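# Slide the server top cover shut and lock it

## Task

Push the server's top cover along until it is fully closed and latched. The latch engages when the cover is slid home, either by pushing it firmly or while both release buttons are being held down.

## Robot and tools

Robot: two UR-type arms, left_arm and right_arm. Each carries a four-finger hand with sixteen motors: a left hand on left_arm and a right hand on right_arm, mirror images of each other.

Frame: every pose, velocity, target and offset uses the scene frame. Its origin sits at table-top height, halfway between the nominal arm bases. +z is up, +x points out over the table, and left_arm is on the +y side; image left and right do not match these names. Measured bases: left_arm at (-0.061, +0.416, +0.038) m, right_arm at (+0.024, -0.359, +0.038) m, each turned slightly about z. Reported hand positions can be off by a few centimetres.

Hand point axes (right hand): +z runs along the straight fingers toward the tips, +x runs across the palm away from the thumb, and +y points out of the palm face. On the left hand +x points toward the thumb instead. A rigid mast behind the wrist on the palm side can strike objects.

execute_actions(actions, cameras): actions is a list of up to 15 rows, each row one control step of 1/30 s. A shorter list repeats its final row until 15 steps have run. Every row holds 48 numbers, each in [-1, 1], covering both arms, in this order:
- left_arm dx, dy, dz, rx, ry, rz
- 16 left_gripper motor goals
- left current_limit, left speed
- the same 24 numbers for right_arm and right_gripper.
The six pose numbers are offsets, not poses. They are measured from that arm's Hand target as it stood when the action began, not from the previous row. 1.0 equals 0.6 m for dx to dz and 180 degrees for rx to rz; rx, ry, rz together form one rotation vector, applied about the Hand target's position. Sending the same offset again moves the arm further. Six zeros ask for the current Hand target once more. Orientation is clipped to within 32 degrees of the measured one at each step.

Motor order in a hand block: index_mcp, index_abd, index_pip, index_dip, thumb_cmc, thumb_axl, thumb_mcp, thumb_ipl, middle_mcp, middle_abd, middle_pip, middle_dip, ring_mcp, ring_abd, ring_pip, ring_dip. Each value is an absolute goal scaled linearly between the hinge's two stops. Moving toward -1 bends a finger toward the palm. Straight values: _mcp +0.75, _abd +0.00, _pip +0.58, _dip +0.70, thumb_cmc +0.71, thumb_axl +0.68, thumb_mcp +0.23, thumb_ipl +0.17. A zero here is a real goal, not 'unchanged'. To leave a hand alone, copy back its hand_goal, hand_current_limit and hand_speed. current_limit maps -1 to 0 mA and +1 to 550 mA, never below 11 mA. speed maps to (speed+1)/2 of 8.5 rad/s. At the start these are +0.4 and -0.6.

move(target, speed, blend, stop_force, zero, blocking, cameras): target is one 48-number row, or up to 15 rows, in the same layout. Every row's offsets count from the Hand targets at the start of the move, not from the previous row. speed is in m/s, 0.002 to 3.6, default 0.25; rotation is capped at twice that in rad/s. blend is a corner radius in m, where 0 means stop at each target. stop_force, 3 to 120 N for both arms, ends an arm's path once its wrist sensor feels that much push against the motion. Avoid it for rotating moves or when backing away from a contact. zero (default true) re-zeros the sensor beforehand. blocking=false returns early and cannot be combined with stop_force. The 'move:' line reports how it ended: done, off_target, moving, held or fault. limits=paced means a pose was clipped; limits=held means steps were withheld.

wait(seconds 0 to 10): the arms hold their last commands. stop: brakes a running move. zoom_image(camera, region [x0,y0,x1,y1] in pixels, at most 504 by 504): enlarges the newest image from one camera. Cameras: cam_head_left, cam_head_right, cam_high, cam_low, cam_left_wrist, cam_right_wrist, all 672x504. zero_wrist_force(arm) tares that arm's sensor. read_manual gives licence text only. finished_scene(scene) ends the scene for good; the cover must stay locked afterward with no help from the robot.

Results: Hand target is the last commanded pose after clipping, and the next offsets count from it. The hand point often stops short of it; send the remaining gap as an offset. For each motor: hand_goal, hand_measured, hand_current_ma, and hand_state (moving, goal, blocked or overload). Wrist force and torque are given in the end-effector axes, along with the peak force since the previous report. Joint velocities reading 'within noise' means the arm is still.

Avoid: Both arms are stiff, so a target even slightly past a firm contact can exceed 150 N, give or take 25, or a joint's load limit (wrist joints about 16 to 17.8 N m). The arm then stops for 10 s. Approach slowly and push only a little past the contact. Do not let the arms or hands touch each other. Do not hit fixed or heavy things fast, and do not let anything fall or leave the table. A finger motor at 495 mA or more for 5 s shuts down. Holding loads or stretching an arm out heats motors; at 85 °C the arm is braked for 30 to 60 s. Keep paths away from an arm's own base. Thinking time counts as robot time.

Each tool is called after "Call:" as a command line: name --argument value for each argument, lists and objects as JSON in quotes; but a table of rows of numbers goes row by row, as --pt "numbers of a row", without its own name.

## Session

Call:
execute_actions --actions '[]'

Scene clock: 0.00 s.
left_arm: end_effector_position=(+0.5885, +0.5047, +0.3983) hand_goal=(+0.754, +0.000, +0.576, +0.696, +0.714, +0.678, +0.226, +0.168, +0.754, +0.000, +0.576, +0.696, +0.754, +0.000, +0.576, +0.696) hand_measured=(+0.754, +0.000, +0.576, +0.696, +0.714, +0.678, +0.226, +0.168, +0.754, +0.000, +0.576, +0.696, +0.754, +0.000, +0.576, +0.696) hand_current_ma=(+0, +0, +0, +0, +0, +0, +0, +0, +0, +0, +0, +0, +0, +0, +0, +0) hand_state=(goal, goal, goal, goal, goal, goal, goal, goal, goal, goal, goal, goal, goal, goal, goal, goal) hand_current_limit=0.40 hand_speed=-0.60 end_effector_quat_wxyz=(+0.638, +0.120, +0.748, +0.136) | right_arm: end_effector_position=(+0.4257, -0.0867, +0.2621) hand_goal=(+0.754, +0.000, +0.576, +0.696, +0.714, +0.678, +0.226, +0.168, +0.754, +0.000, +0.576, +0.696, +0.754, +0.000, +0.576, +0.696) hand_measured=(+0.754, +0.000, +0.576, +0.696, +0.714, +0.678, +0.226, +0.168, +0.754, +0.000, +0.576, +0.696, +0.754, +0.000, +0.576, +0.696) hand_current_ma=(+0, +0, +0, +0, +0, +0, +0, +0, +0, +0, +0, +0, +0, +0, +0, +0) hand_state=(goal, goal, goal, goal, goal, goal, goal, goal, goal, goal, goal, goal, goal, goal, goal, goal) hand_current_limit=0.40 hand_speed=-0.60 end_effector_quat_wxyz=(-0.247, -0.008, +0.960, +0.134)
Joint positions: left_arm=[3.488 -1.853 -2.097 0.654 1.329 -1.165] | right_arm=[-0.046 -1.501 1.841 -1.395 -1.317 -1.662]
Joint velocities: within noise
Joint torques (N m): no reading
Motor temperatures (°C): left_arm=[36 22 33 30 33 36] | right_arm=[23 24 26 33 30 45]
Wrist force (N): no reading
Wrist torque (N m): no reading
Wrist force, peak (N): no reading
Hand target: left_arm +0.5885, +0.5047, +0.3983; +0.638, +0.120, +0.748, +0.136 | right_arm +0.4257, -0.0867, +0.2621; -0.247, -0.008, +0.960, +0.134

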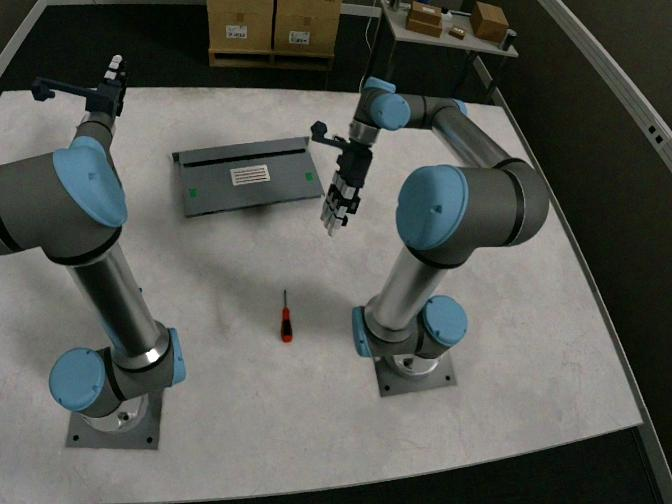

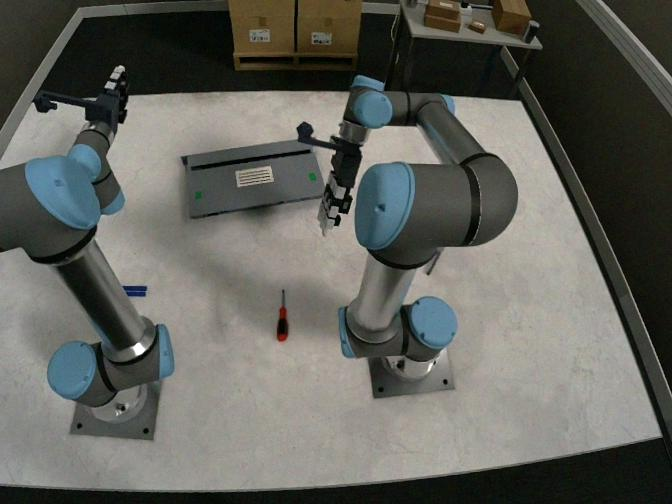

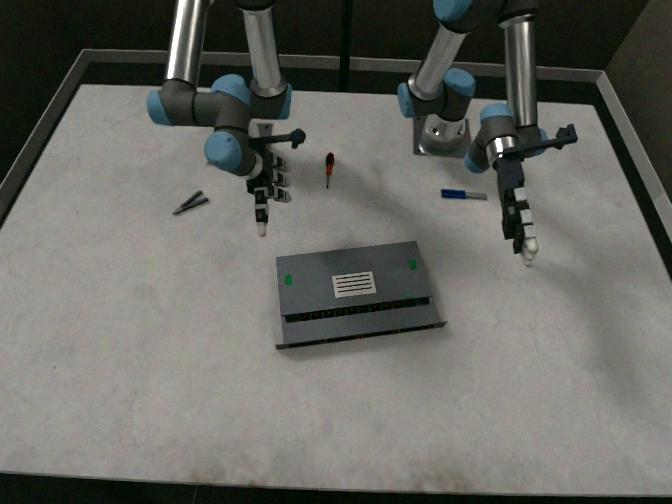

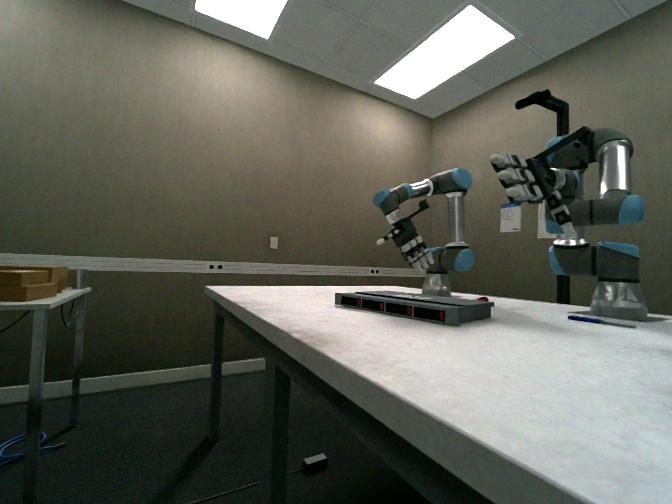

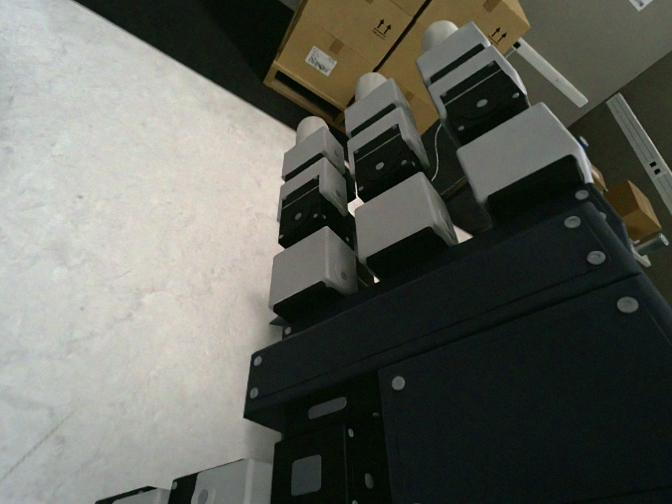

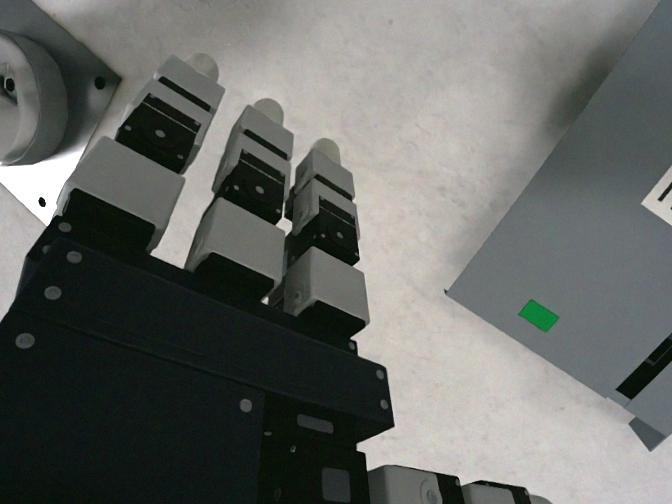

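Call:
zoom_image --camera "cam_high" --region '[260, 230, 460, 360]'

Call:
zoom_image --camera "cam_head_left" --region '[160, 120, 340, 230]'

Call:
zoom_image --camera "cam_low" --region '[320, 270, 520, 340]'

Call:
zoom_image --camera "cam_head_right" --region '[160, 120, 340, 230]'

Scaled by 2.520.

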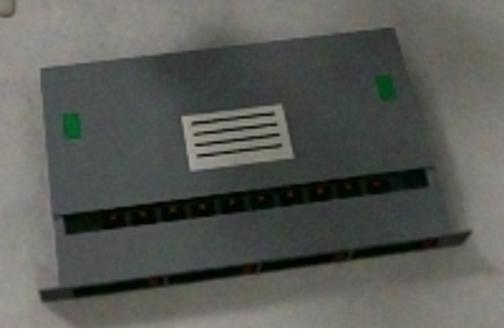

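Scaled by 2.800.

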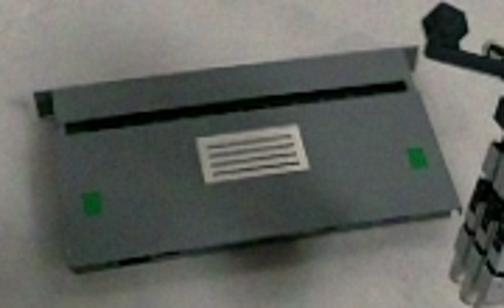

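Scaled by 2.520.

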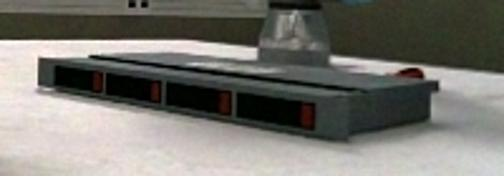

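Scaled by 2.800.

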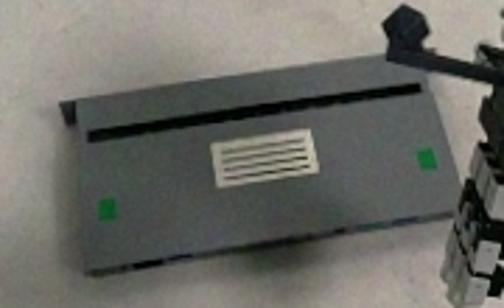

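Call:
move --target '[-0.0413,-0.4922,-0.1638,0.2918,0.2842,-0.1854, 0.754,0,0.576,0.696, 0.714,0.678,0.226,0.168, -0.7,0,-0.9,-0.3, -0.7,0,-0.9,-0.3, 0.6,-0.6, 0.333,-0.0465,0.0632,-0.0423,-0.1832,-0.4754, 0.754,0,0.576,0.696, 0.714,0.678,0.226,0.168, -0.7,0,-0.9,-0.3, -0.7,0,-0.9,-0.3, 0.6,-0.6]' --speed 0.3 --cameras '["all"]'

Scene clock: 194.97 s.
left_arm: end_effector_position=(+0.5637, +0.2094, +0.3001) hand_goal=(+0.754, +0.000, +0.576, +0.696, +0.714, +0.678, +0.226, +0.168, -0.700, +0.000, -0.900, -0.300, -0.700, +0.000, -0.900, -0.300) hand_measured=(+0.758, +0.002, +0.576, +0.696, +0.718, +0.678, +0.224, +0.168, -0.410, +0.002, -0.666, -0.294, -0.408, +0.002, -0.668, -0.294) hand_current_ma=(+16, +5, +3, +0, +16, -4, -10, -2, +440, +5, +440, +29, +440, +5, +440, +30) hand_state=(goal, goal, goal, goal, goal, goal, goal, goal, blocked, goal, blocked, goal, blocked, goal, blocked, goal) hand_current_limit=0.60 hand_speed=-0.60 end_effector_quat_wxyz=(+0.165, +0.617, +0.744, +0.199) | right_arm: end_effector_position=(+0.6254, -0.1146, +0.3000) hand_goal=(+0.754, +0.000, +0.576, +0.696, +0.714, +0.678, +0.226, +0.168, -0.700, +0.000, -0.900, -0.300, -0.700, +0.000, -0.900, -0.300) hand_measured=(+0.756, +0.000, +0.576, +0.696, +0.716, +0.678, +0.224, +0.168, -0.404, +0.000, -0.672, -0.294, -0.404, +0.000, -0.672, -0.294) hand_current_ma=(+4, -1, +2, +0, +7, -3, -10, -1, +440, +0, +440, +23, +440, +0, +440, +22) hand_state=(goal, goal, goal, goal, goal, goal, goal, goal, blocked, goal, blocked, goal, blocked, goal, blocked, goal) hand_current_limit=0.60 hand_speed=-0.60 end_effector_quat_wxyz=(+0.165, +0.616, +0.744, +0.199)
Joint positions: left_arm=[2.919 -1.753 -1.946 -0.536 1.794 -0.406] | right_arm=[0.187 -1.475 2.061 -2.68 -1.591 0.034]
Joint torques (N m): left_arm=[-9.89 14.87 26.25 -0.11 3.08 1.47] | right_arm=[13.61 -13.98 -30.06 -7.34 -2.39 1.75]
Wrist force (N): left_arm=[0.3 0.4 -0.3] | right_arm=[-0.9 0.1 -0.3]
Wrist torque (N m): left_arm=[0.08 0.12 -0.28] | right_arm=[0.03 0.10 -0.14]
Wrist force, peak (N): left_arm=[0.3 1.2 0.2] | right_arm=[-1.3 0.5 -0.1]
Hand target: left_arm +0.5637, +0.2094, +0.3001; +0.165, +0.617, +0.744, +0.199 | right_arm +0.6255, -0.1146, +0.3000; +0.166, +0.616, +0.744, +0.199
Off the commanded pose: left_arm 0.000 m, 0 deg | right_arm 0.000 m, 0 deg.
move: done
camera_calibration:
cam_left_wrist: T_world_to_cam=[[-0.372776, -0.887182, -0.271929, 0.439708], [-0.897341, 0.270052, 0.349071, 0.297781], [-0.236255, 0.374139, -0.896774, 0.442368], [0, 0, 0, 1]] pos_world=[0.535635, 0.144178, 0.412327]
cam_right_wrist: T_world_to_cam=[[0.654321, -0.669417, 0.351774, -0.567809], [-0.756102, -0.57103, 0.319741, 0.26919], [-0.0131665, -0.47519, -0.879785, 0.347599], [0, 0, 0, 1]] pos_world=[0.579641, -0.0612093, 0.419481]

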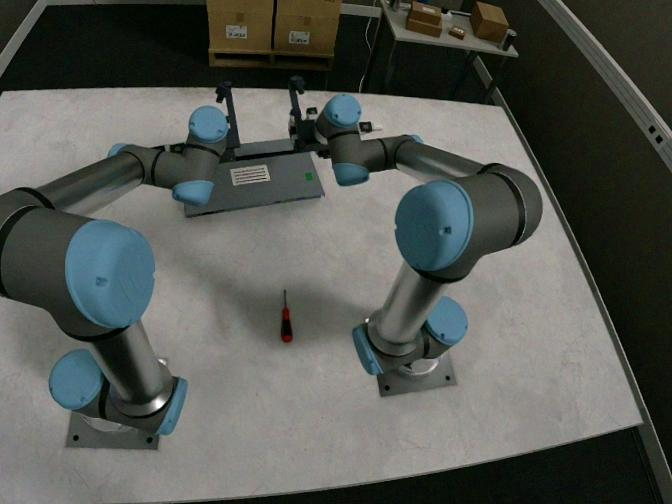

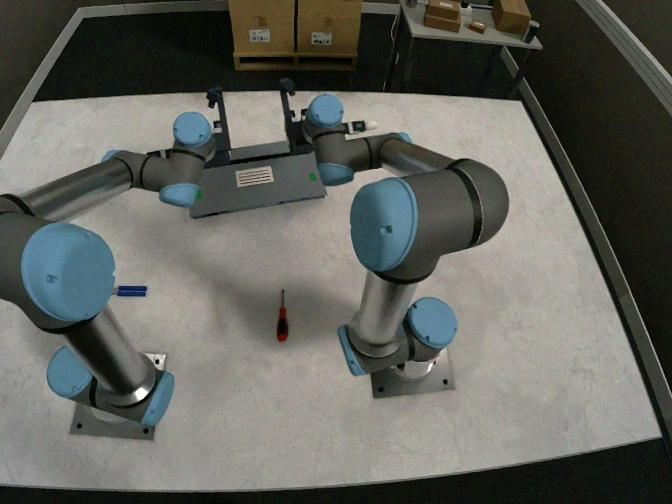

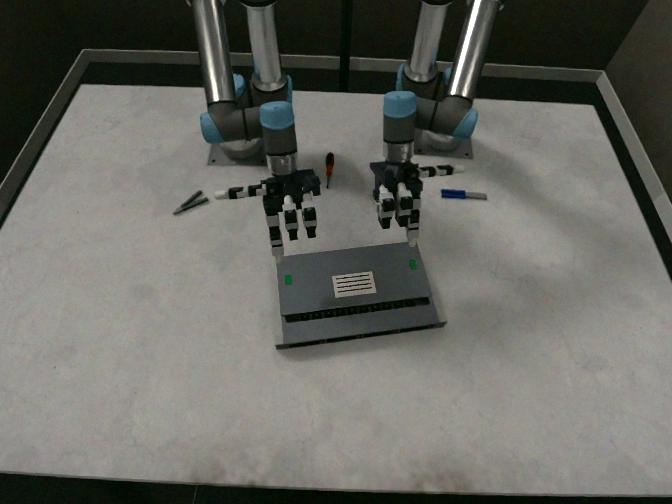

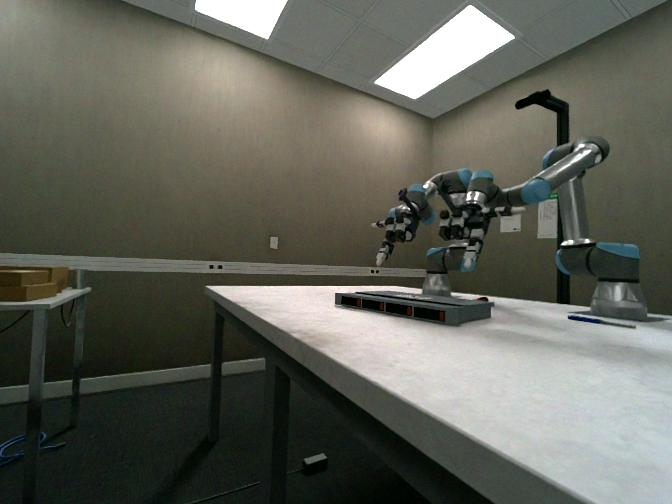

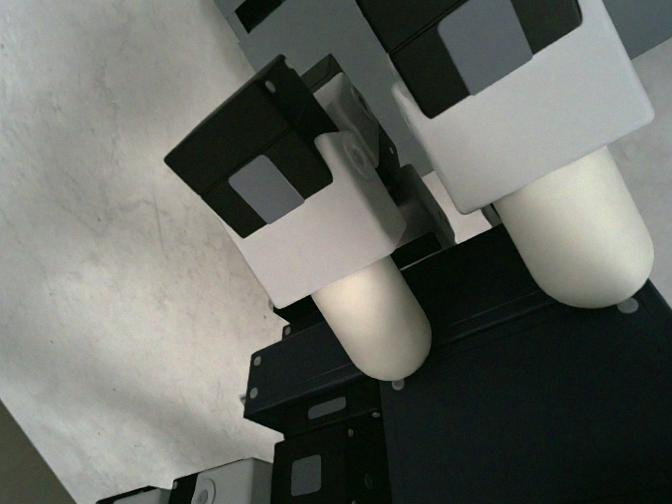

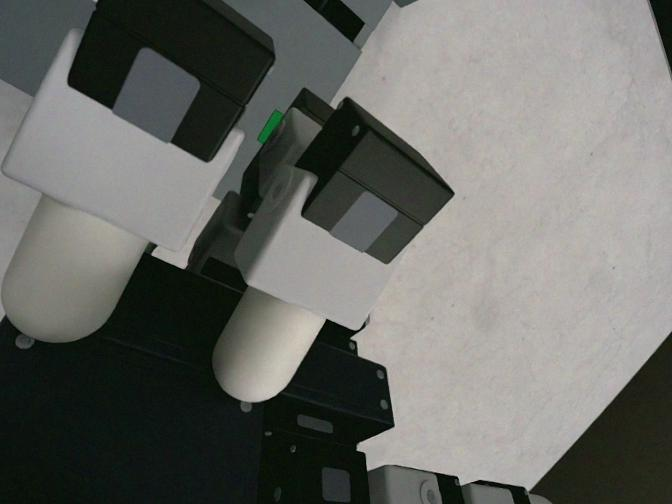

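Call:
move --target '[0,0,-0.0667,0,0,0, 0.754,0,0.576,0.696, 0.714,0.678,0.226,0.168, 0.754,0,-0.81,-0.45, 0.754,0,-0.81,-0.45, 0.6,-0.6, 0,0,-0.0667,0,0,0, 0.754,0,0.576,0.696, 0.714,0.678,0.226,0.168, 0.754,0,-0.81,-0.45, 0.754,0,-0.81,-0.45, 0.6,-0.6]' --speed 0.2 --cameras '["cam_high","cam_low","cam_left_wrist","cam_right_wrist"]'

Call:
zoom_image --camera "cam_high" --region '[260, 200, 460, 350]'

Call:
zoom_image --camera "cam_low" --region '[320, 200, 520, 340]'

Scene clock: 222.67 s.
left_arm: end_effector_position=(+0.5637, +0.2094, +0.2601) hand_goal=(+0.754, +0.000, +0.576, +0.696, +0.714, +0.678, +0.226, +0.168, +0.754, +0.000, -0.810, -0.450, +0.754, +0.000, -0.810, -0.450) hand_measured=(+0.758, +0.002, +0.576, +0.696, +0.718, +0.678, +0.224, +0.168, +0.756, +0.002, -0.806, -0.448, +0.756, +0.002, -0.808, -0.448) hand_current_ma=(+16, +5, +3, +0, +16, -4, -11, -2, +9, +5, +14, +12, +11, +5, +14, +12) hand_state=(goal, goal, goal, goal, goal, goal, goal, goal, goal, goal, goal, goal, goal, goal, goal, goal) hand_current_limit=0.60 hand_speed=-0.60 end_effector_quat_wxyz=(+0.165, +0.617, +0.744, +0.199) | right_arm: end_effector_position=(+0.6255, -0.1146, +0.2601) hand_goal=(+0.754, +0.000, +0.576, +0.696, +0.714, +0.678, +0.226, +0.168, +0.754, +0.000, -0.810, -0.450, +0.754, +0.000, -0.810, -0.450) hand_measured=(+0.756, +0.000, +0.576, +0.696, +0.716, +0.678, +0.224, +0.168, +0.756, +0.000, -0.806, -0.448, +0.756, +0.000, -0.806, -0.448) hand_current_ma=(+4, -1, +2, +0, +8, -3, -10, -1, +8, +0, +10, +9, +9, +0, +11, +9) hand_state=(goal, goal, goal, goal, goal, goal, goal, goal, goal, goal, goal, goal, goal, goal, goal, goal) hand_current_limit=0.60 hand_speed=-0.60 end_effector_quat_wxyz=(+0.166, +0.616, +0.744, +0.199)
Joint positions: left_arm=[2.919 -1.812 -1.995 -0.429 1.794 -0.406] | right_arm=[0.187 -1.41 2.112 -2.796 -1.591 0.034]
Joint torques (N m): left_arm=[-8.6 17.17 12.18 5.69 -0.03 2.54] | right_arm=[11.04 -13.52 -11.79 -7.28 -1.3 0.58]
Wrist force (N): left_arm=[0.6 0.8 -0.2] | right_arm=[-0.9 0.2 0.0]
Wrist torque (N m): left_arm=[0.08 0.06 -0.25] | right_arm=[0.01 0.08 -0.12]
Wrist force, peak (N): left_arm=[0.4 1.1 -0.8] | right_arm=[-1.3 0.2 -0.1]
Hand target: left_arm +0.5637, +0.2094, +0.2600; +0.165, +0.617, +0.744, +0.199 | right_arm +0.6255, -0.1146, +0.2600; +0.166, +0.616, +0.744, +0.199
Off the commanded pose: left_arm 0.000 m, 0 deg | right_arm 0.000 m, 0 deg.
move: done
camera_calibration:
cam_left_wrist: T_world_to_cam=[[-0.372789, -0.887166, -0.271965, 0.42876], [-0.897283, 0.269964, 0.349288, 0.311671], [-0.236456, 0.374241, -0.896679, 0.406591], [0, 0, 0, 1]] pos_world=[0.535635, 0.144078, 0.372327]
cam_right_wrist: T_world_to_cam=[[0.653994, -0.669677, 0.351886, -0.553605], [-0.756383, -0.570689, 0.319685, 0.282317], [-0.0132679, -0.475233, -0.87976, 0.312503], [0, 0, 0, 1]] pos_world=[0.57974, -0.0611094, 0.379481]
Images, in order (width x height): cam_high 672x504, cam_low 672x504, cam_left_wrist 672x504, cam_right_wrist 672x504.

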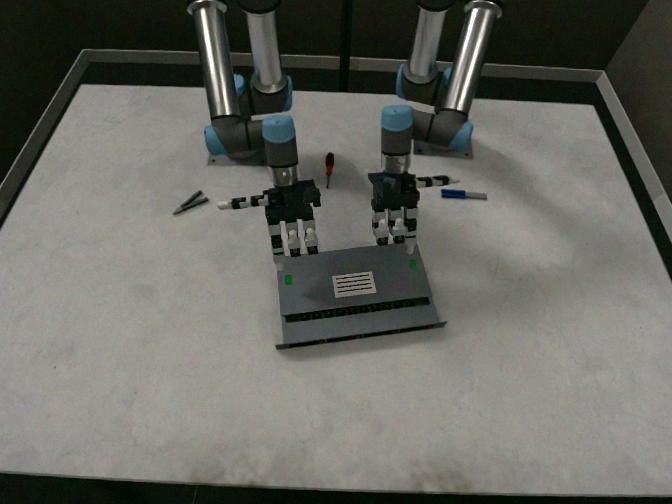

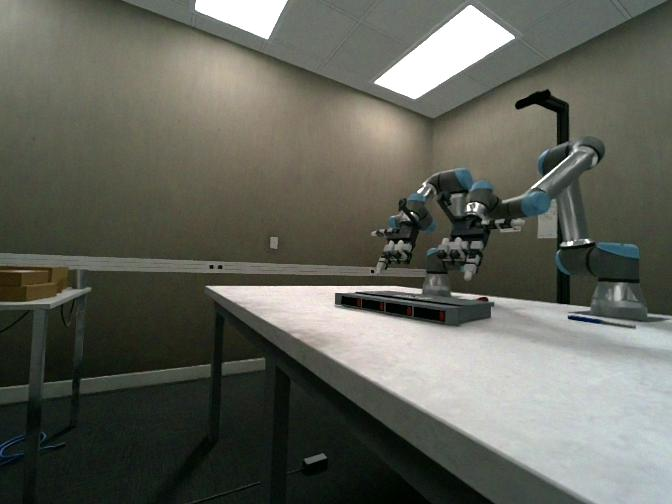

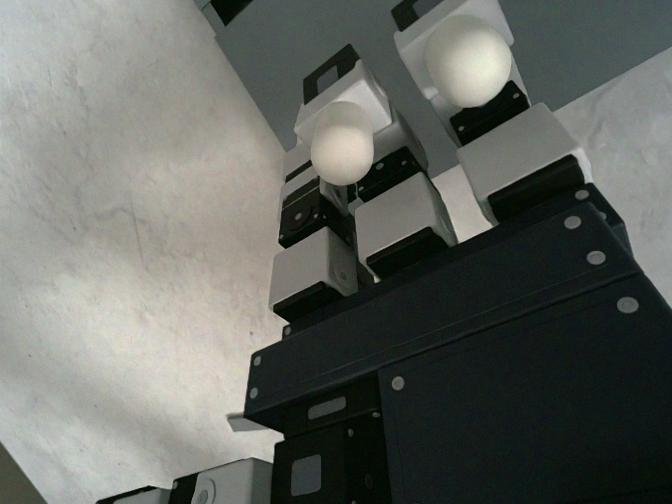

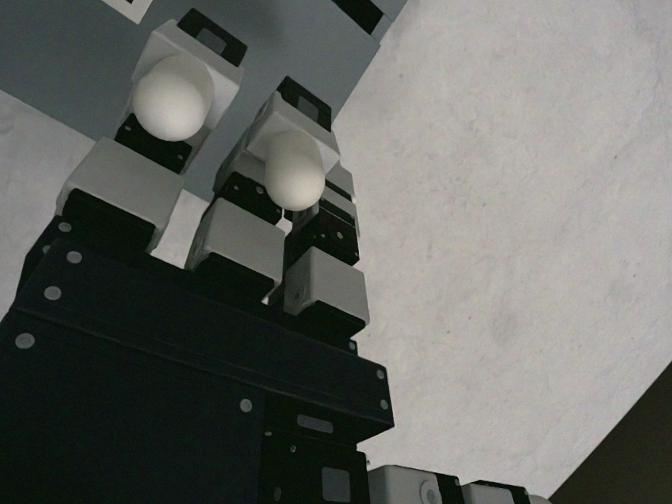

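Scaled by 2.520.

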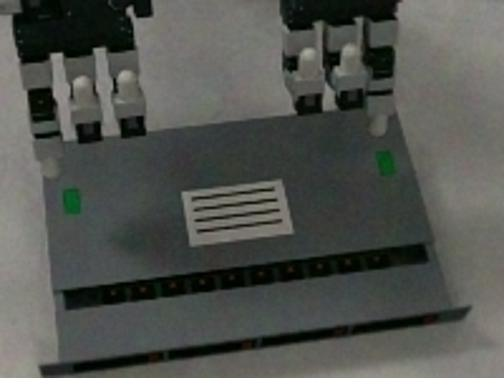

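Scaled by 2.520.

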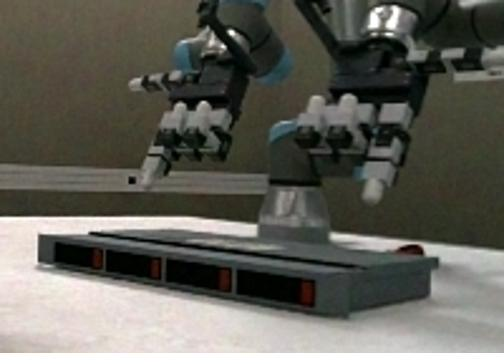

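Call:
move --target '[0.0133,0.0333,-0.0583,0,0,0, 0.754,0,0.576,0.696, 0.714,0.678,0.226,0.168, 0.754,0,-0.81,-0.45, 0.754,0,-0.81,-0.45, 0.6,-0.6, 0.0133,0.0317,-0.0583,0,0,0, 0.754,0,0.576,0.696, 0.714,0.678,0.226,0.168, 0.754,0,-0.81,-0.45, 0.754,0,-0.81,-0.45, 0.6,-0.6]' --speed 0.15 --cameras '["cam_high","cam_low","cam_head_left","cam_head_right"]'

Call:
zoom_image --camera "cam_high" --region '[260, 220, 460, 350]'

Call:
zoom_image --camera "cam_low" --region '[320, 220, 520, 340]'

Call:
zoom_image --camera "cam_head_left" --region '[160, 100, 360, 230]'

Call:
zoom_image --camera "cam_head_right" --region '[160, 100, 360, 230]'

Scene clock: 254.03 s.
left_arm: end_effector_position=(+0.5716, +0.2293, +0.2252) hand_goal=(+0.754, +0.000, +0.576, +0.696, +0.714, +0.678, +0.226, +0.168, +0.754, +0.000, -0.810, -0.450, +0.754, +0.000, -0.810, -0.450) hand_measured=(+0.758, +0.002, +0.576, +0.696, +0.718, +0.678, +0.224, +0.168, +0.756, +0.002, -0.806, -0.448, +0.756, +0.002, -0.808, -0.448) hand_current_ma=(+16, +5, +3, +0, +16, -4, -11, -2, +9, +5, +14, +12, +11, +5, +14, +12) hand_state=(goal, goal, goal, goal, goal, goal, goal, goal, goal, goal, goal, goal, goal, goal, goal, goal) hand_current_limit=0.60 hand_speed=-0.60 end_effector_quat_wxyz=(+0.165, +0.617, +0.744, +0.199) end_effector_velocity=(+0.001, +0.001, -0.001) end_effector_angular_velocity=(+0.000, -0.001, +0.002) | right_arm: end_effector_position=(+0.6334, -0.0957, +0.2252) hand_goal=(+0.754, +0.000, +0.576, +0.696, +0.714, +0.678, +0.226, +0.168, +0.754, +0.000, -0.810, -0.450, +0.754, +0.000, -0.810, -0.450) hand_measured=(+0.756, +0.000, +0.576, +0.696, +0.716, +0.678, +0.224, +0.168, +0.756, +0.000, -0.806, -0.448, +0.756, +0.000, -0.806, -0.448) hand_current_ma=(+4, -1, +2, +0, +8, -3, -10, -1, +8, +0, +10, +9, +9, +0, +11, +9) hand_state=(goal, goal, goal, goal, goal, goal, goal, goal, goal, goal, goal, goal, goal, goal, goal, goal) hand_current_limit=0.60 hand_speed=-0.60 end_effector_quat_wxyz=(+0.166, +0.616, +0.744, +0.199)
Joint positions: left_arm=[2.961 -1.867 -2.038 -0.321 1.774 -0.367] | right_arm=[0.223 -1.311 2.103 -2.886 -1.609 0.065]
Joint velocities: left_arm=[0.002 -0.002 -0.001 0.005 0 0] | right_arm=[within noise]
Joint torques (N m): left_arm=[10.13 19.83 9.81 5.64 -1.53 2.7] | right_arm=[14.4 -15.76 -25.44 -7.05 -2.04 1.77]
Wrist force (N): left_arm=[0.2 0.8 -0.1] | right_arm=[-1.0 0.4 0.1]
Wrist torque (N m): left_arm=[0.08 0.13 -0.26] | right_arm=[0.02 0.08 -0.13]
Wrist force, peak (N): left_arm=[0.3 1.2 0.1] | right_arm=[-1.1 0.6 -0.4]
Hand target: left_arm +0.5717, +0.2294, +0.2251; +0.165, +0.617, +0.744, +0.199 | right_arm +0.6335, -0.0956, +0.2250; +0.166, +0.616, +0.744, +0.199
Off the commanded pose: left_arm 0.000 m, 0 deg | right_arm 0.000 m, 0 deg.
move: done
Images, in order (width x height): cam_head_left 672x504, cam_head_right 672x504, cam_high 672x504, cam_low 672x504.

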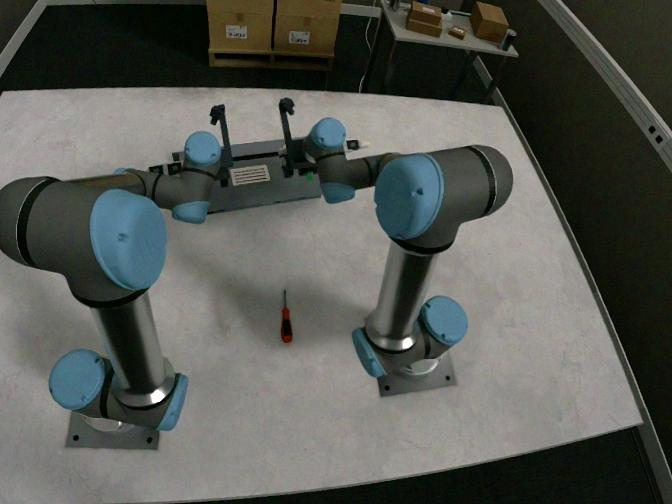

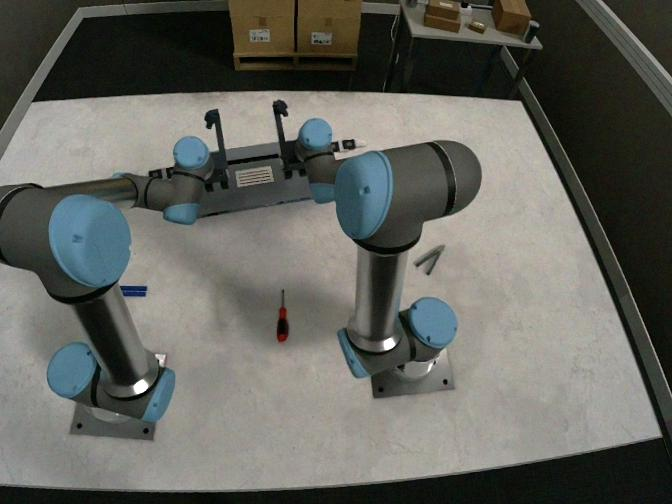

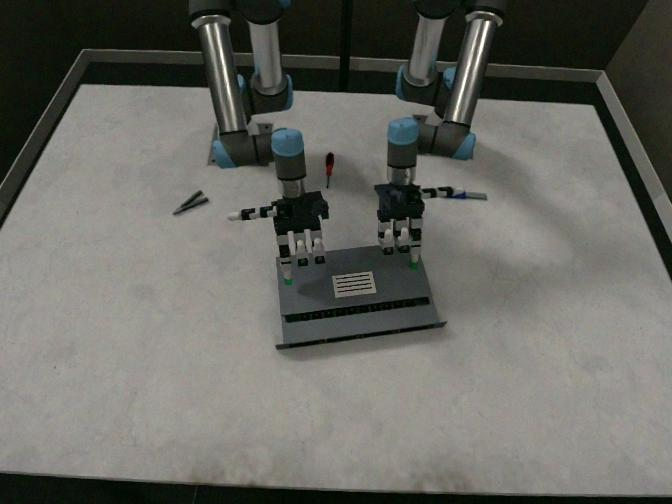

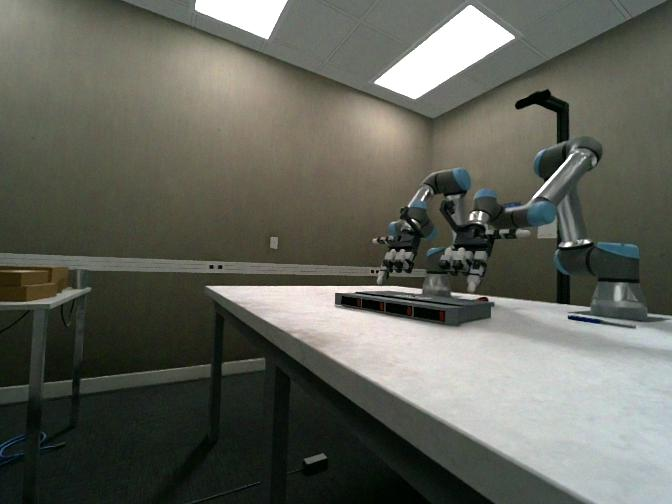

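Scaled by 2.520.

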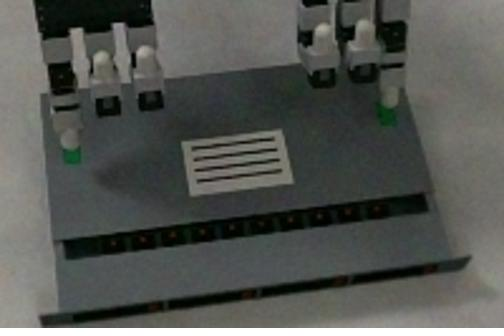

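Scaled by 2.520.

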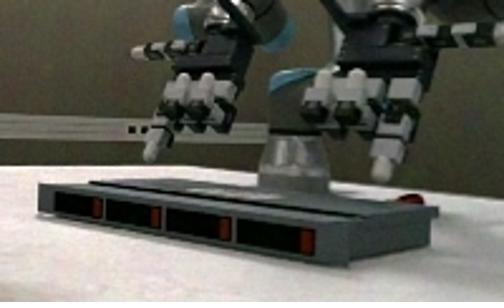

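Scaled by 2.520.

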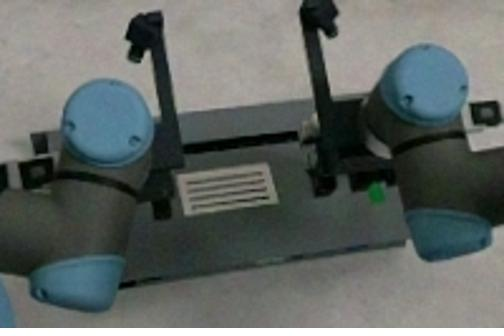

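Scaled by 2.520.

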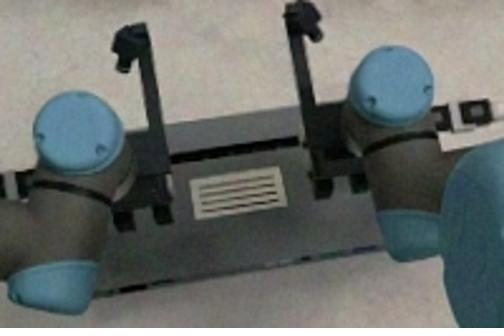

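Call:
move --target '[0,-0.005,-0.008,0,0,0, 0.754,0,0.576,0.696, 0.714,0.678,0.226,0.168, 0.754,0,-0.81,-0.45, 0.754,0,-0.81,-0.45, 0.6,-0.6, -0.0067,0.0075,-0.008,0,0,0, 0.754,0,0.576,0.696, 0.714,0.678,0.226,0.168, 0.754,0,-0.81,-0.45, 0.754,0,-0.81,-0.45, 0.6,-0.6]' --speed 0.1

Call:
move --target '[0,0,-0.07,0,0,0, 0.754,0,0.576,0.696, 0.714,0.678,0.226,0.168, 0.754,0,-0.81,-0.45, 0.754,0,-0.81,-0.45, 0.6,-0.6, 0,0,-0.07,0,0,0, 0.754,0,0.576,0.696, 0.714,0.678,0.226,0.168, 0.754,0,-0.81,-0.45, 0.754,0,-0.81,-0.45, 0.6,-0.6]' --speed 0.015 --stop_force 3 --cameras '["cam_high","cam_low"]'

Call:
zoom_image --camera "cam_high" --region '[260, 220, 460, 350]'

Call:
zoom_image --camera "cam_low" --region '[320, 220, 520, 340]'

Scene clock: 286.13 s.
left_arm: end_effector_position=(+0.5717, +0.2265, +0.2204) hand_goal=(+0.754, +0.000, +0.576, +0.696, +0.714, +0.678, +0.226, +0.168, +0.754, +0.000, -0.810, -0.450, +0.754, +0.000, -0.810, -0.450) hand_measured=(+0.758, +0.002, +0.576, +0.696, +0.718, +0.678, +0.224, +0.168, +0.756, +0.002, -0.806, -0.448, +0.756, +0.002, -0.808, -0.448) hand_current_ma=(+16, +5, +3, +0, +16, -4, -11, -2, +9, +5, +14, +12, +11, +5, +14, +12) hand_state=(goal, goal, goal, goal, goal, goal, goal, goal, goal, goal, goal, goal, goal, goal, goal, goal) hand_current_limit=0.60 hand_speed=-0.60 end_effector_quat_wxyz=(+0.165, +0.617, +0.744, +0.199) | right_arm: end_effector_position=(+0.6296, -0.0912, +0.2204) hand_goal=(+0.754, +0.000, +0.576, +0.696, +0.714, +0.678, +0.226, +0.168, +0.754, +0.000, -0.810, -0.450, +0.754, +0.000, -0.810, -0.450) hand_measured=(+0.756, +0.000, +0.576, +0.696, +0.716, +0.678, +0.224, +0.168, +0.756, +0.000, -0.806, -0.448, +0.756, +0.000, -0.806, -0.448) hand_current_ma=(+4, -1, +2, +0, +8, -3, -10, -1, +8, +0, +10, +9, +9, +0, +11, +9) hand_state=(goal, goal, goal, goal, goal, goal, goal, goal, goal, goal, goal, goal, goal, goal, goal, goal) hand_current_limit=0.60 hand_speed=-0.60 end_effector_quat_wxyz=(+0.166, +0.616, +0.744, +0.199)
Joint positions: left_arm=[2.956 -1.879 -2.039 -0.311 1.777 -0.372] | right_arm=[0.234 -1.304 2.111 -2.9 -1.615 0.075]
Joint torques (N m): left_arm=[-12.36 18.81 11.59 6.04 3.05 -2.52] | right_arm=[14.98 -17.18 -9.81 -7.58 -2.21 1.63]
Wrist force (N): left_arm=[0.1 0.7 0.2] | right_arm=[-0.9 0.4 0.0]
Wrist torque (N m): left_arm=[0.06 0.15 -0.27] | right_arm=[0.03 0.07 -0.13]
Wrist force, peak (N): left_arm=[0.4 1.1 0.1] | right_arm=[-1.4 0.3 -0.1]
Hand target: left_arm +0.5717, +0.2264, +0.2203; +0.165, +0.617, +0.744, +0.199 | right_arm +0.6294, -0.0911, +0.2202; +0.166, +0.616, +0.744, +0.199
Off the commanded pose: left_arm 0.000 m, 0 deg | right_arm 0.000 m, 0 deg.
move: done

Scene clock: 288.93 s.
left_arm: end_effector_position=(+0.5717, +0.2264, +0.1971) hand_goal=(+0.754, +0.000, +0.576, +0.696, +0.714, +0.678, +0.226, +0.168, +0.754, +0.000, -0.810, -0.450, +0.754, +0.000, -0.810, -0.450) hand_measured=(+0.756, +0.000, +0.576, +0.696, +0.718, +0.678, +0.224, +0.168, +0.756, +0.002, -0.806, -0.448, +0.756, +0.002, -0.808, -0.448) hand_current_ma=(+13, +4, +3, +1, +16, -4, -11, -2, +10, +5, +14, +12, +12, +5, +14, +12) hand_state=(goal, goal, goal, goal, goal, goal, goal, goal, goal, goal, goal, goal, goal, goal, goal, goal) hand_current_limit=0.60 hand_speed=-0.60 end_effector_quat_wxyz=(+0.165, +0.617, +0.744, +0.199) | right_arm: end_effector_position=(+0.6294, -0.0911, +0.1967) hand_goal=(+0.754, +0.000, +0.576, +0.696, +0.714, +0.678, +0.226, +0.168, +0.754, +0.000, -0.810, -0.450, +0.754, +0.000, -0.810, -0.450) hand_measured=(+0.756, +0.000, +0.576, +0.696, +0.716, +0.678, +0.224, +0.168, +0.756, +0.000, -0.806, -0.448, +0.756, +0.000, -0.806, -0.448) hand_current_ma=(+3, -1, +2, +1, +9, -3, -10, -1, +9, +0, +10, +9, +9, +0, +11, +9) hand_state=(goal, goal, goal, goal, goal, goal, goal, goal, goal, goal, goal, goal, goal, goal, goal, goal) hand_current_limit=0.60 hand_speed=-0.60 end_effector_quat_wxyz=(+0.166, +0.616, +0.744, +0.199)
Joint positions: left_arm=[2.956 -1.923 -2.057 -0.248 1.777 -0.372] | right_arm=[0.234 -1.256 2.13 -2.967 -1.615 0.075]
Joint torques (N m): left_arm=[-6.08 39.63 22.2 -0.1 -0.32 -2.25] | right_arm=[9.57 -35.64 -23.74 0.35 1.12 1.51]
Wrist force (N): left_arm=[0.0 0.7 -2.5] | right_arm=[-1.0 0.2 -3.2]
Wrist torque (N m): left_arm=[0.25 0.21 -0.26] | right_arm=[0.23 0.02 -0.14]
Wrist force, peak (N): left_arm=[0.3 1.2 -6.4] | right_arm=[-1.2 0.7 -6.8]
Hand target: left_arm +0.5717, +0.2264, +0.1971; +0.165, +0.617, +0.744, +0.199 (not the last commanded pose) | right_arm +0.6294, -0.0911, +0.1967; +0.165, +0.616, +0.744, +0.199 (not the last commanded pose)
Off the commanded pose: left_arm 0.019 m, 0 deg | right_arm 0.018 m, 0 deg.
move: contact (left_arm, right_arm)
Images, in order (width x height): cam_high 672x504, cam_low 672x504.

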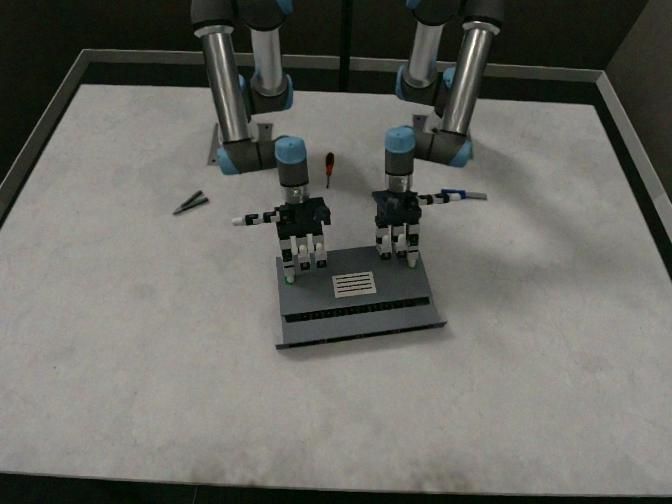

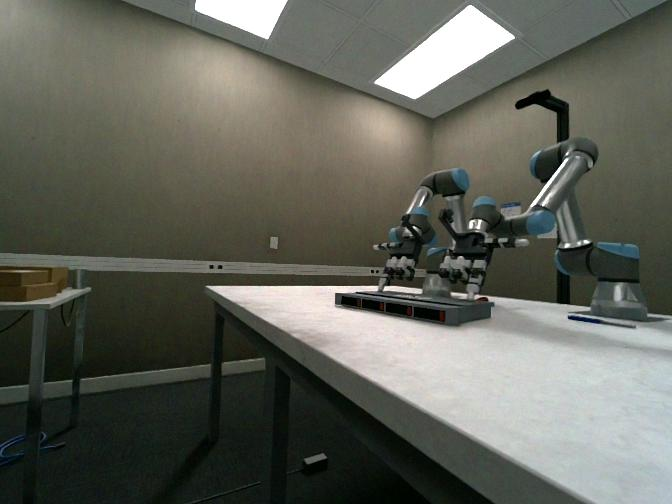

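Scaled by 2.520.

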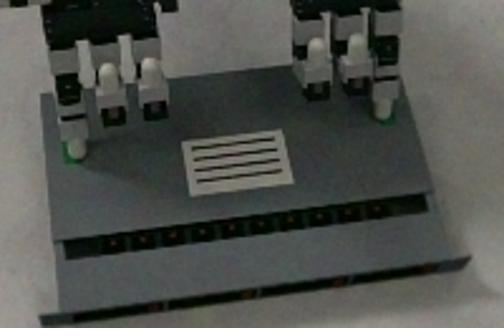

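Scaled by 2.520.

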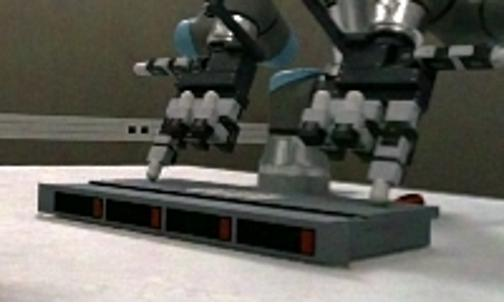

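Call:
zoom_image --camera "cam_high" --region '[270, 260, 310, 290]'

Call:
zoom_image --camera "cam_high" --region '[395, 245, 435, 275]'

Scaled by 12.600.

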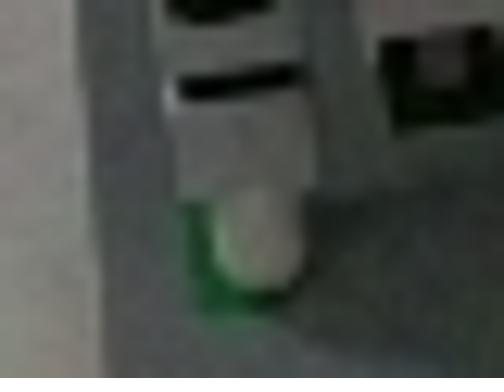

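Scaled by 12.600.

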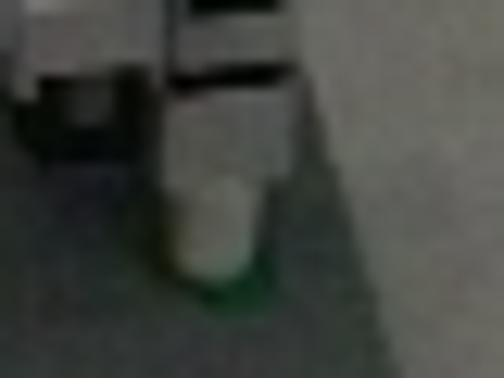

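Call:
move --pt "-0.0017 0.005 0.012 0 0 0 0.754 0 0.576 0.696 0.714 0.678 0.226 0.168 0.754 0 -0.81 -0.45 0.754 0 -0.81 -0.45 0.7 -0.6 -0.0033 -0.01 0.012 0 0 0 0.754 0 0.576 0.696 0.714 0.678 0.226 0.168 0.754 0 -0.81 -0.45 0.754 0 -0.81 -0.45 0.7 -0.6" --speed 0.05

Call:
move --target '[0,0,-0.07,0,0,0, 0.754,0,0.576,0.696, 0.714,0.678,0.226,0.168, 0.754,0,-0.81,-0.45, 0.754,0,-0.81,-0.45, 0.7,-0.6, 0,0,-0.07,0,0,0, 0.754,0,0.576,0.696, 0.714,0.678,0.226,0.168, 0.754,0,-0.81,-0.45, 0.754,0,-0.81,-0.45, 0.7,-0.6]' --speed 0.012 --stop_force 9 --cameras '["cam_high","cam_low"]'

Call:
zoom_image --camera "cam_high" --region '[270, 260, 310, 290]'

Call:
zoom_image --camera "cam_high" --region '[395, 245, 435, 275]'

Scene clock: 320.07 s.
left_arm: end_effector_position=(+0.5707, +0.2293, +0.2041) hand_goal=(+0.754, +0.000, +0.576, +0.696, +0.714, +0.678, +0.226, +0.168, +0.754, +0.000, -0.810, -0.450, +0.754, +0.000, -0.810, -0.450) hand_measured=(+0.756, +0.000, +0.576, +0.696, +0.718, +0.678, +0.224, +0.168, +0.756, +0.002, -0.806, -0.448, +0.756, +0.002, -0.808, -0.448) hand_current_ma=(+13, +4, +3, +1, +16, -4, -11, -2, +10, +5, +14, +12, +12, +5, +14, +12) hand_state=(goal, goal, goal, goal, goal, goal, goal, goal, goal, goal, goal, goal, goal, goal, goal, goal) hand_current_limit=0.70 hand_speed=-0.60 end_effector_quat_wxyz=(+0.165, +0.617, +0.744, +0.199) | right_arm: end_effector_position=(+0.6275, -0.0970, +0.2038) hand_goal=(+0.754, +0.000, +0.576, +0.696, +0.714, +0.678, +0.226, +0.168, +0.754, +0.000, -0.810, -0.450, +0.754, +0.000, -0.810, -0.450) hand_measured=(+0.756, +0.000, +0.576, +0.696, +0.716, +0.678, +0.224, +0.168, +0.756, +0.000, -0.806, -0.448, +0.756, +0.000, -0.806, -0.448) hand_current_ma=(+4, -1, +2, +1, +9, -3, -10, -1, +9, +0, +10, +9, +9, +0, +11, +9) hand_state=(goal, goal, goal, goal, goal, goal, goal, goal, goal, goal, goal, goal, goal, goal, goal, goal) hand_current_limit=0.70 hand_speed=-0.60 end_effector_quat_wxyz=(+0.165, +0.616, +0.744, +0.199)
Joint positions: left_arm=[2.961 -1.905 -2.059 -0.263 1.775 -0.367] | right_arm=[0.223 -1.279 2.138 -2.952 -1.609 0.066]
Joint torques (N m): left_arm=[10.7 42.04 9.8 0.52 -1.35 2.54] | right_arm=[-11.87 -37.55 -9.65 -0.16 1.65 -1.42]
Wrist force (N): left_arm=[0.2 0.7 0.1] | right_arm=[-0.9 0.0 -0.1]
Wrist torque (N m): left_arm=[0.07 0.12 -0.25] | right_arm=[-0.01 0.06 -0.14]
Wrist force, peak (N): left_arm=[0.2 1.2 -3.1] | right_arm=[-0.9 0.4 -3.5]
Hand target: left_arm +0.5707, +0.2294, +0.2043; +0.165, +0.617, +0.744, +0.199 | right_arm +0.6275, -0.0971, +0.2039; +0.165, +0.616, +0.744, +0.199
Off the commanded pose: left_arm 0.000 m, 0 deg | right_arm 0.000 m, 0 deg.
move: done

Scene clock: 322.27 s.
left_arm: end_effector_position=(+0.5707, +0.2294, +0.1949) hand_goal=(+0.754, +0.000, +0.576, +0.696, +0.714, +0.678, +0.226, +0.168, +0.754, +0.000, -0.810, -0.450, +0.754, +0.000, -0.810, -0.450) hand_measured=(+0.752, +0.002, +0.576, +0.696, +0.718, +0.678, +0.224, +0.168, +0.756, +0.002, -0.806, -0.448, +0.756, +0.002, -0.808, -0.448) hand_current_ma=(-11, +6, +3, +2, +16, -4, -11, -2, +10, +5, +14, +12, +12, +5, +14, +12) hand_state=(goal, goal, goal, goal, goal, goal, goal, goal, goal, goal, goal, goal, goal, goal, goal, goal) hand_current_limit=0.70 hand_speed=-0.60 end_effector_quat_wxyz=(+0.165, +0.617, +0.744, +0.199) | right_arm: end_effector_position=(+0.6275, -0.0971, +0.1922) hand_goal=(+0.754, +0.000, +0.576, +0.696, +0.714, +0.678, +0.226, +0.168, +0.754, +0.000, -0.810, -0.450, +0.754, +0.000, -0.810, -0.450) hand_measured=(+0.754, +0.000, +0.576, +0.698, +0.716, +0.678, +0.224, +0.168, +0.756, +0.000, -0.806, -0.448, +0.756, +0.000, -0.806, -0.448) hand_current_ma=(+2, -1, +2, +7, +9, -3, -10, -1, +9, +0, +10, +9, +10, +0, +11, +9) hand_state=(goal, goal, goal, goal, goal, goal, goal, goal, goal, goal, goal, goal, goal, goal, goal, goal) hand_current_limit=0.70 hand_speed=-0.60 end_effector_quat_wxyz=(+0.165, +0.616, +0.744, +0.199)
Joint positions: left_arm=[2.961 -1.924 -2.066 -0.238 1.775 -0.367] | right_arm=[0.223 -1.255 2.147 -2.985 -1.609 0.065]
Joint torques (N m): left_arm=[8.5 36.78 22.37 -0.53 -1.44 2.24] | right_arm=[-11.99 -32.77 -22.46 0.9 1.76 -1.38]
Wrist force (N): left_arm=[0.1 1.7 -6.4] | right_arm=[-1.1 0.7 -9.2]
Wrist torque (N m): left_arm=[0.63 0.29 -0.28] | right_arm=[0.72 -0.15 -0.15]
Wrist force, peak (N): left_arm=[0.4 1.8 -10.0] | right_arm=[-1.0 1.1 -10.5]
Hand target: left_arm +0.5707, +0.2294, +0.1949; +0.165, +0.617, +0.744, +0.199 (not the last commanded pose) | right_arm +0.6275, -0.0971, +0.1922; +0.165, +0.616, +0.744, +0.199 (not the last commanded pose)
Off the commanded pose: left_arm 0.033 m, 0 deg | right_arm 0.030 m, 0 deg.
move: contact (left_arm, right_arm)
Images, in order (width x height): cam_high 672x504, cam_low 672x504.

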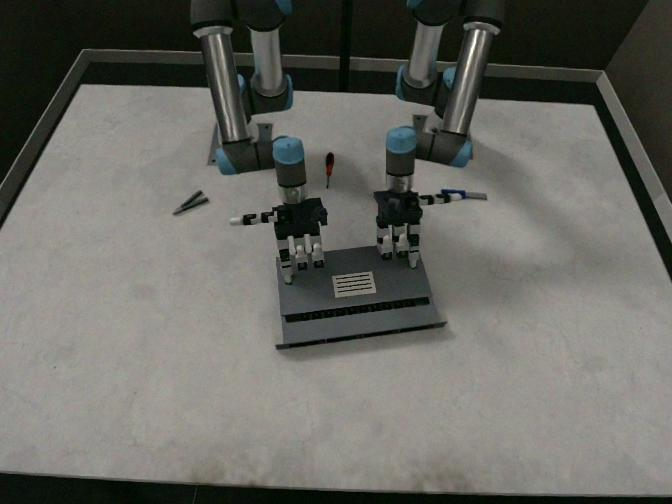

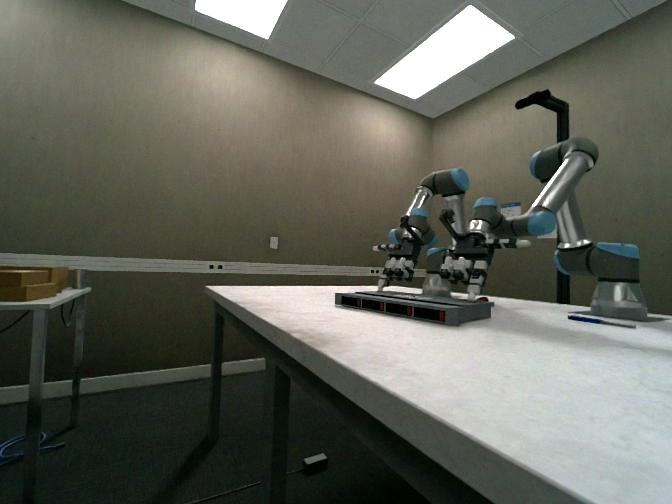

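Scaled by 12.600.

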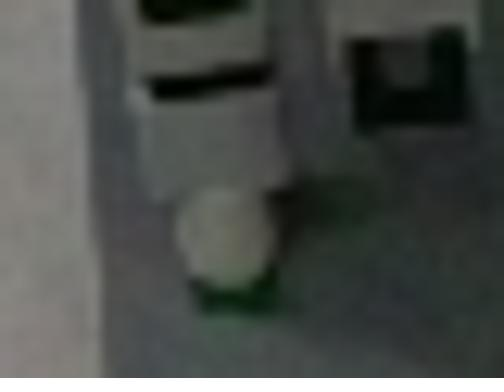

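Scaled by 12.600.

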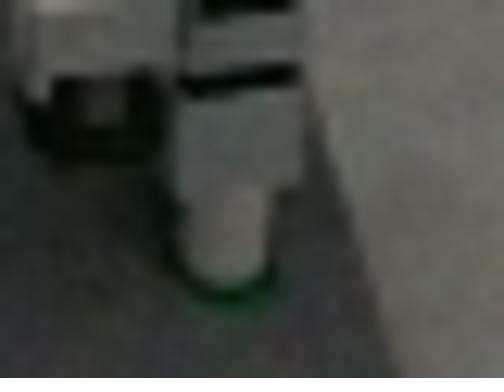

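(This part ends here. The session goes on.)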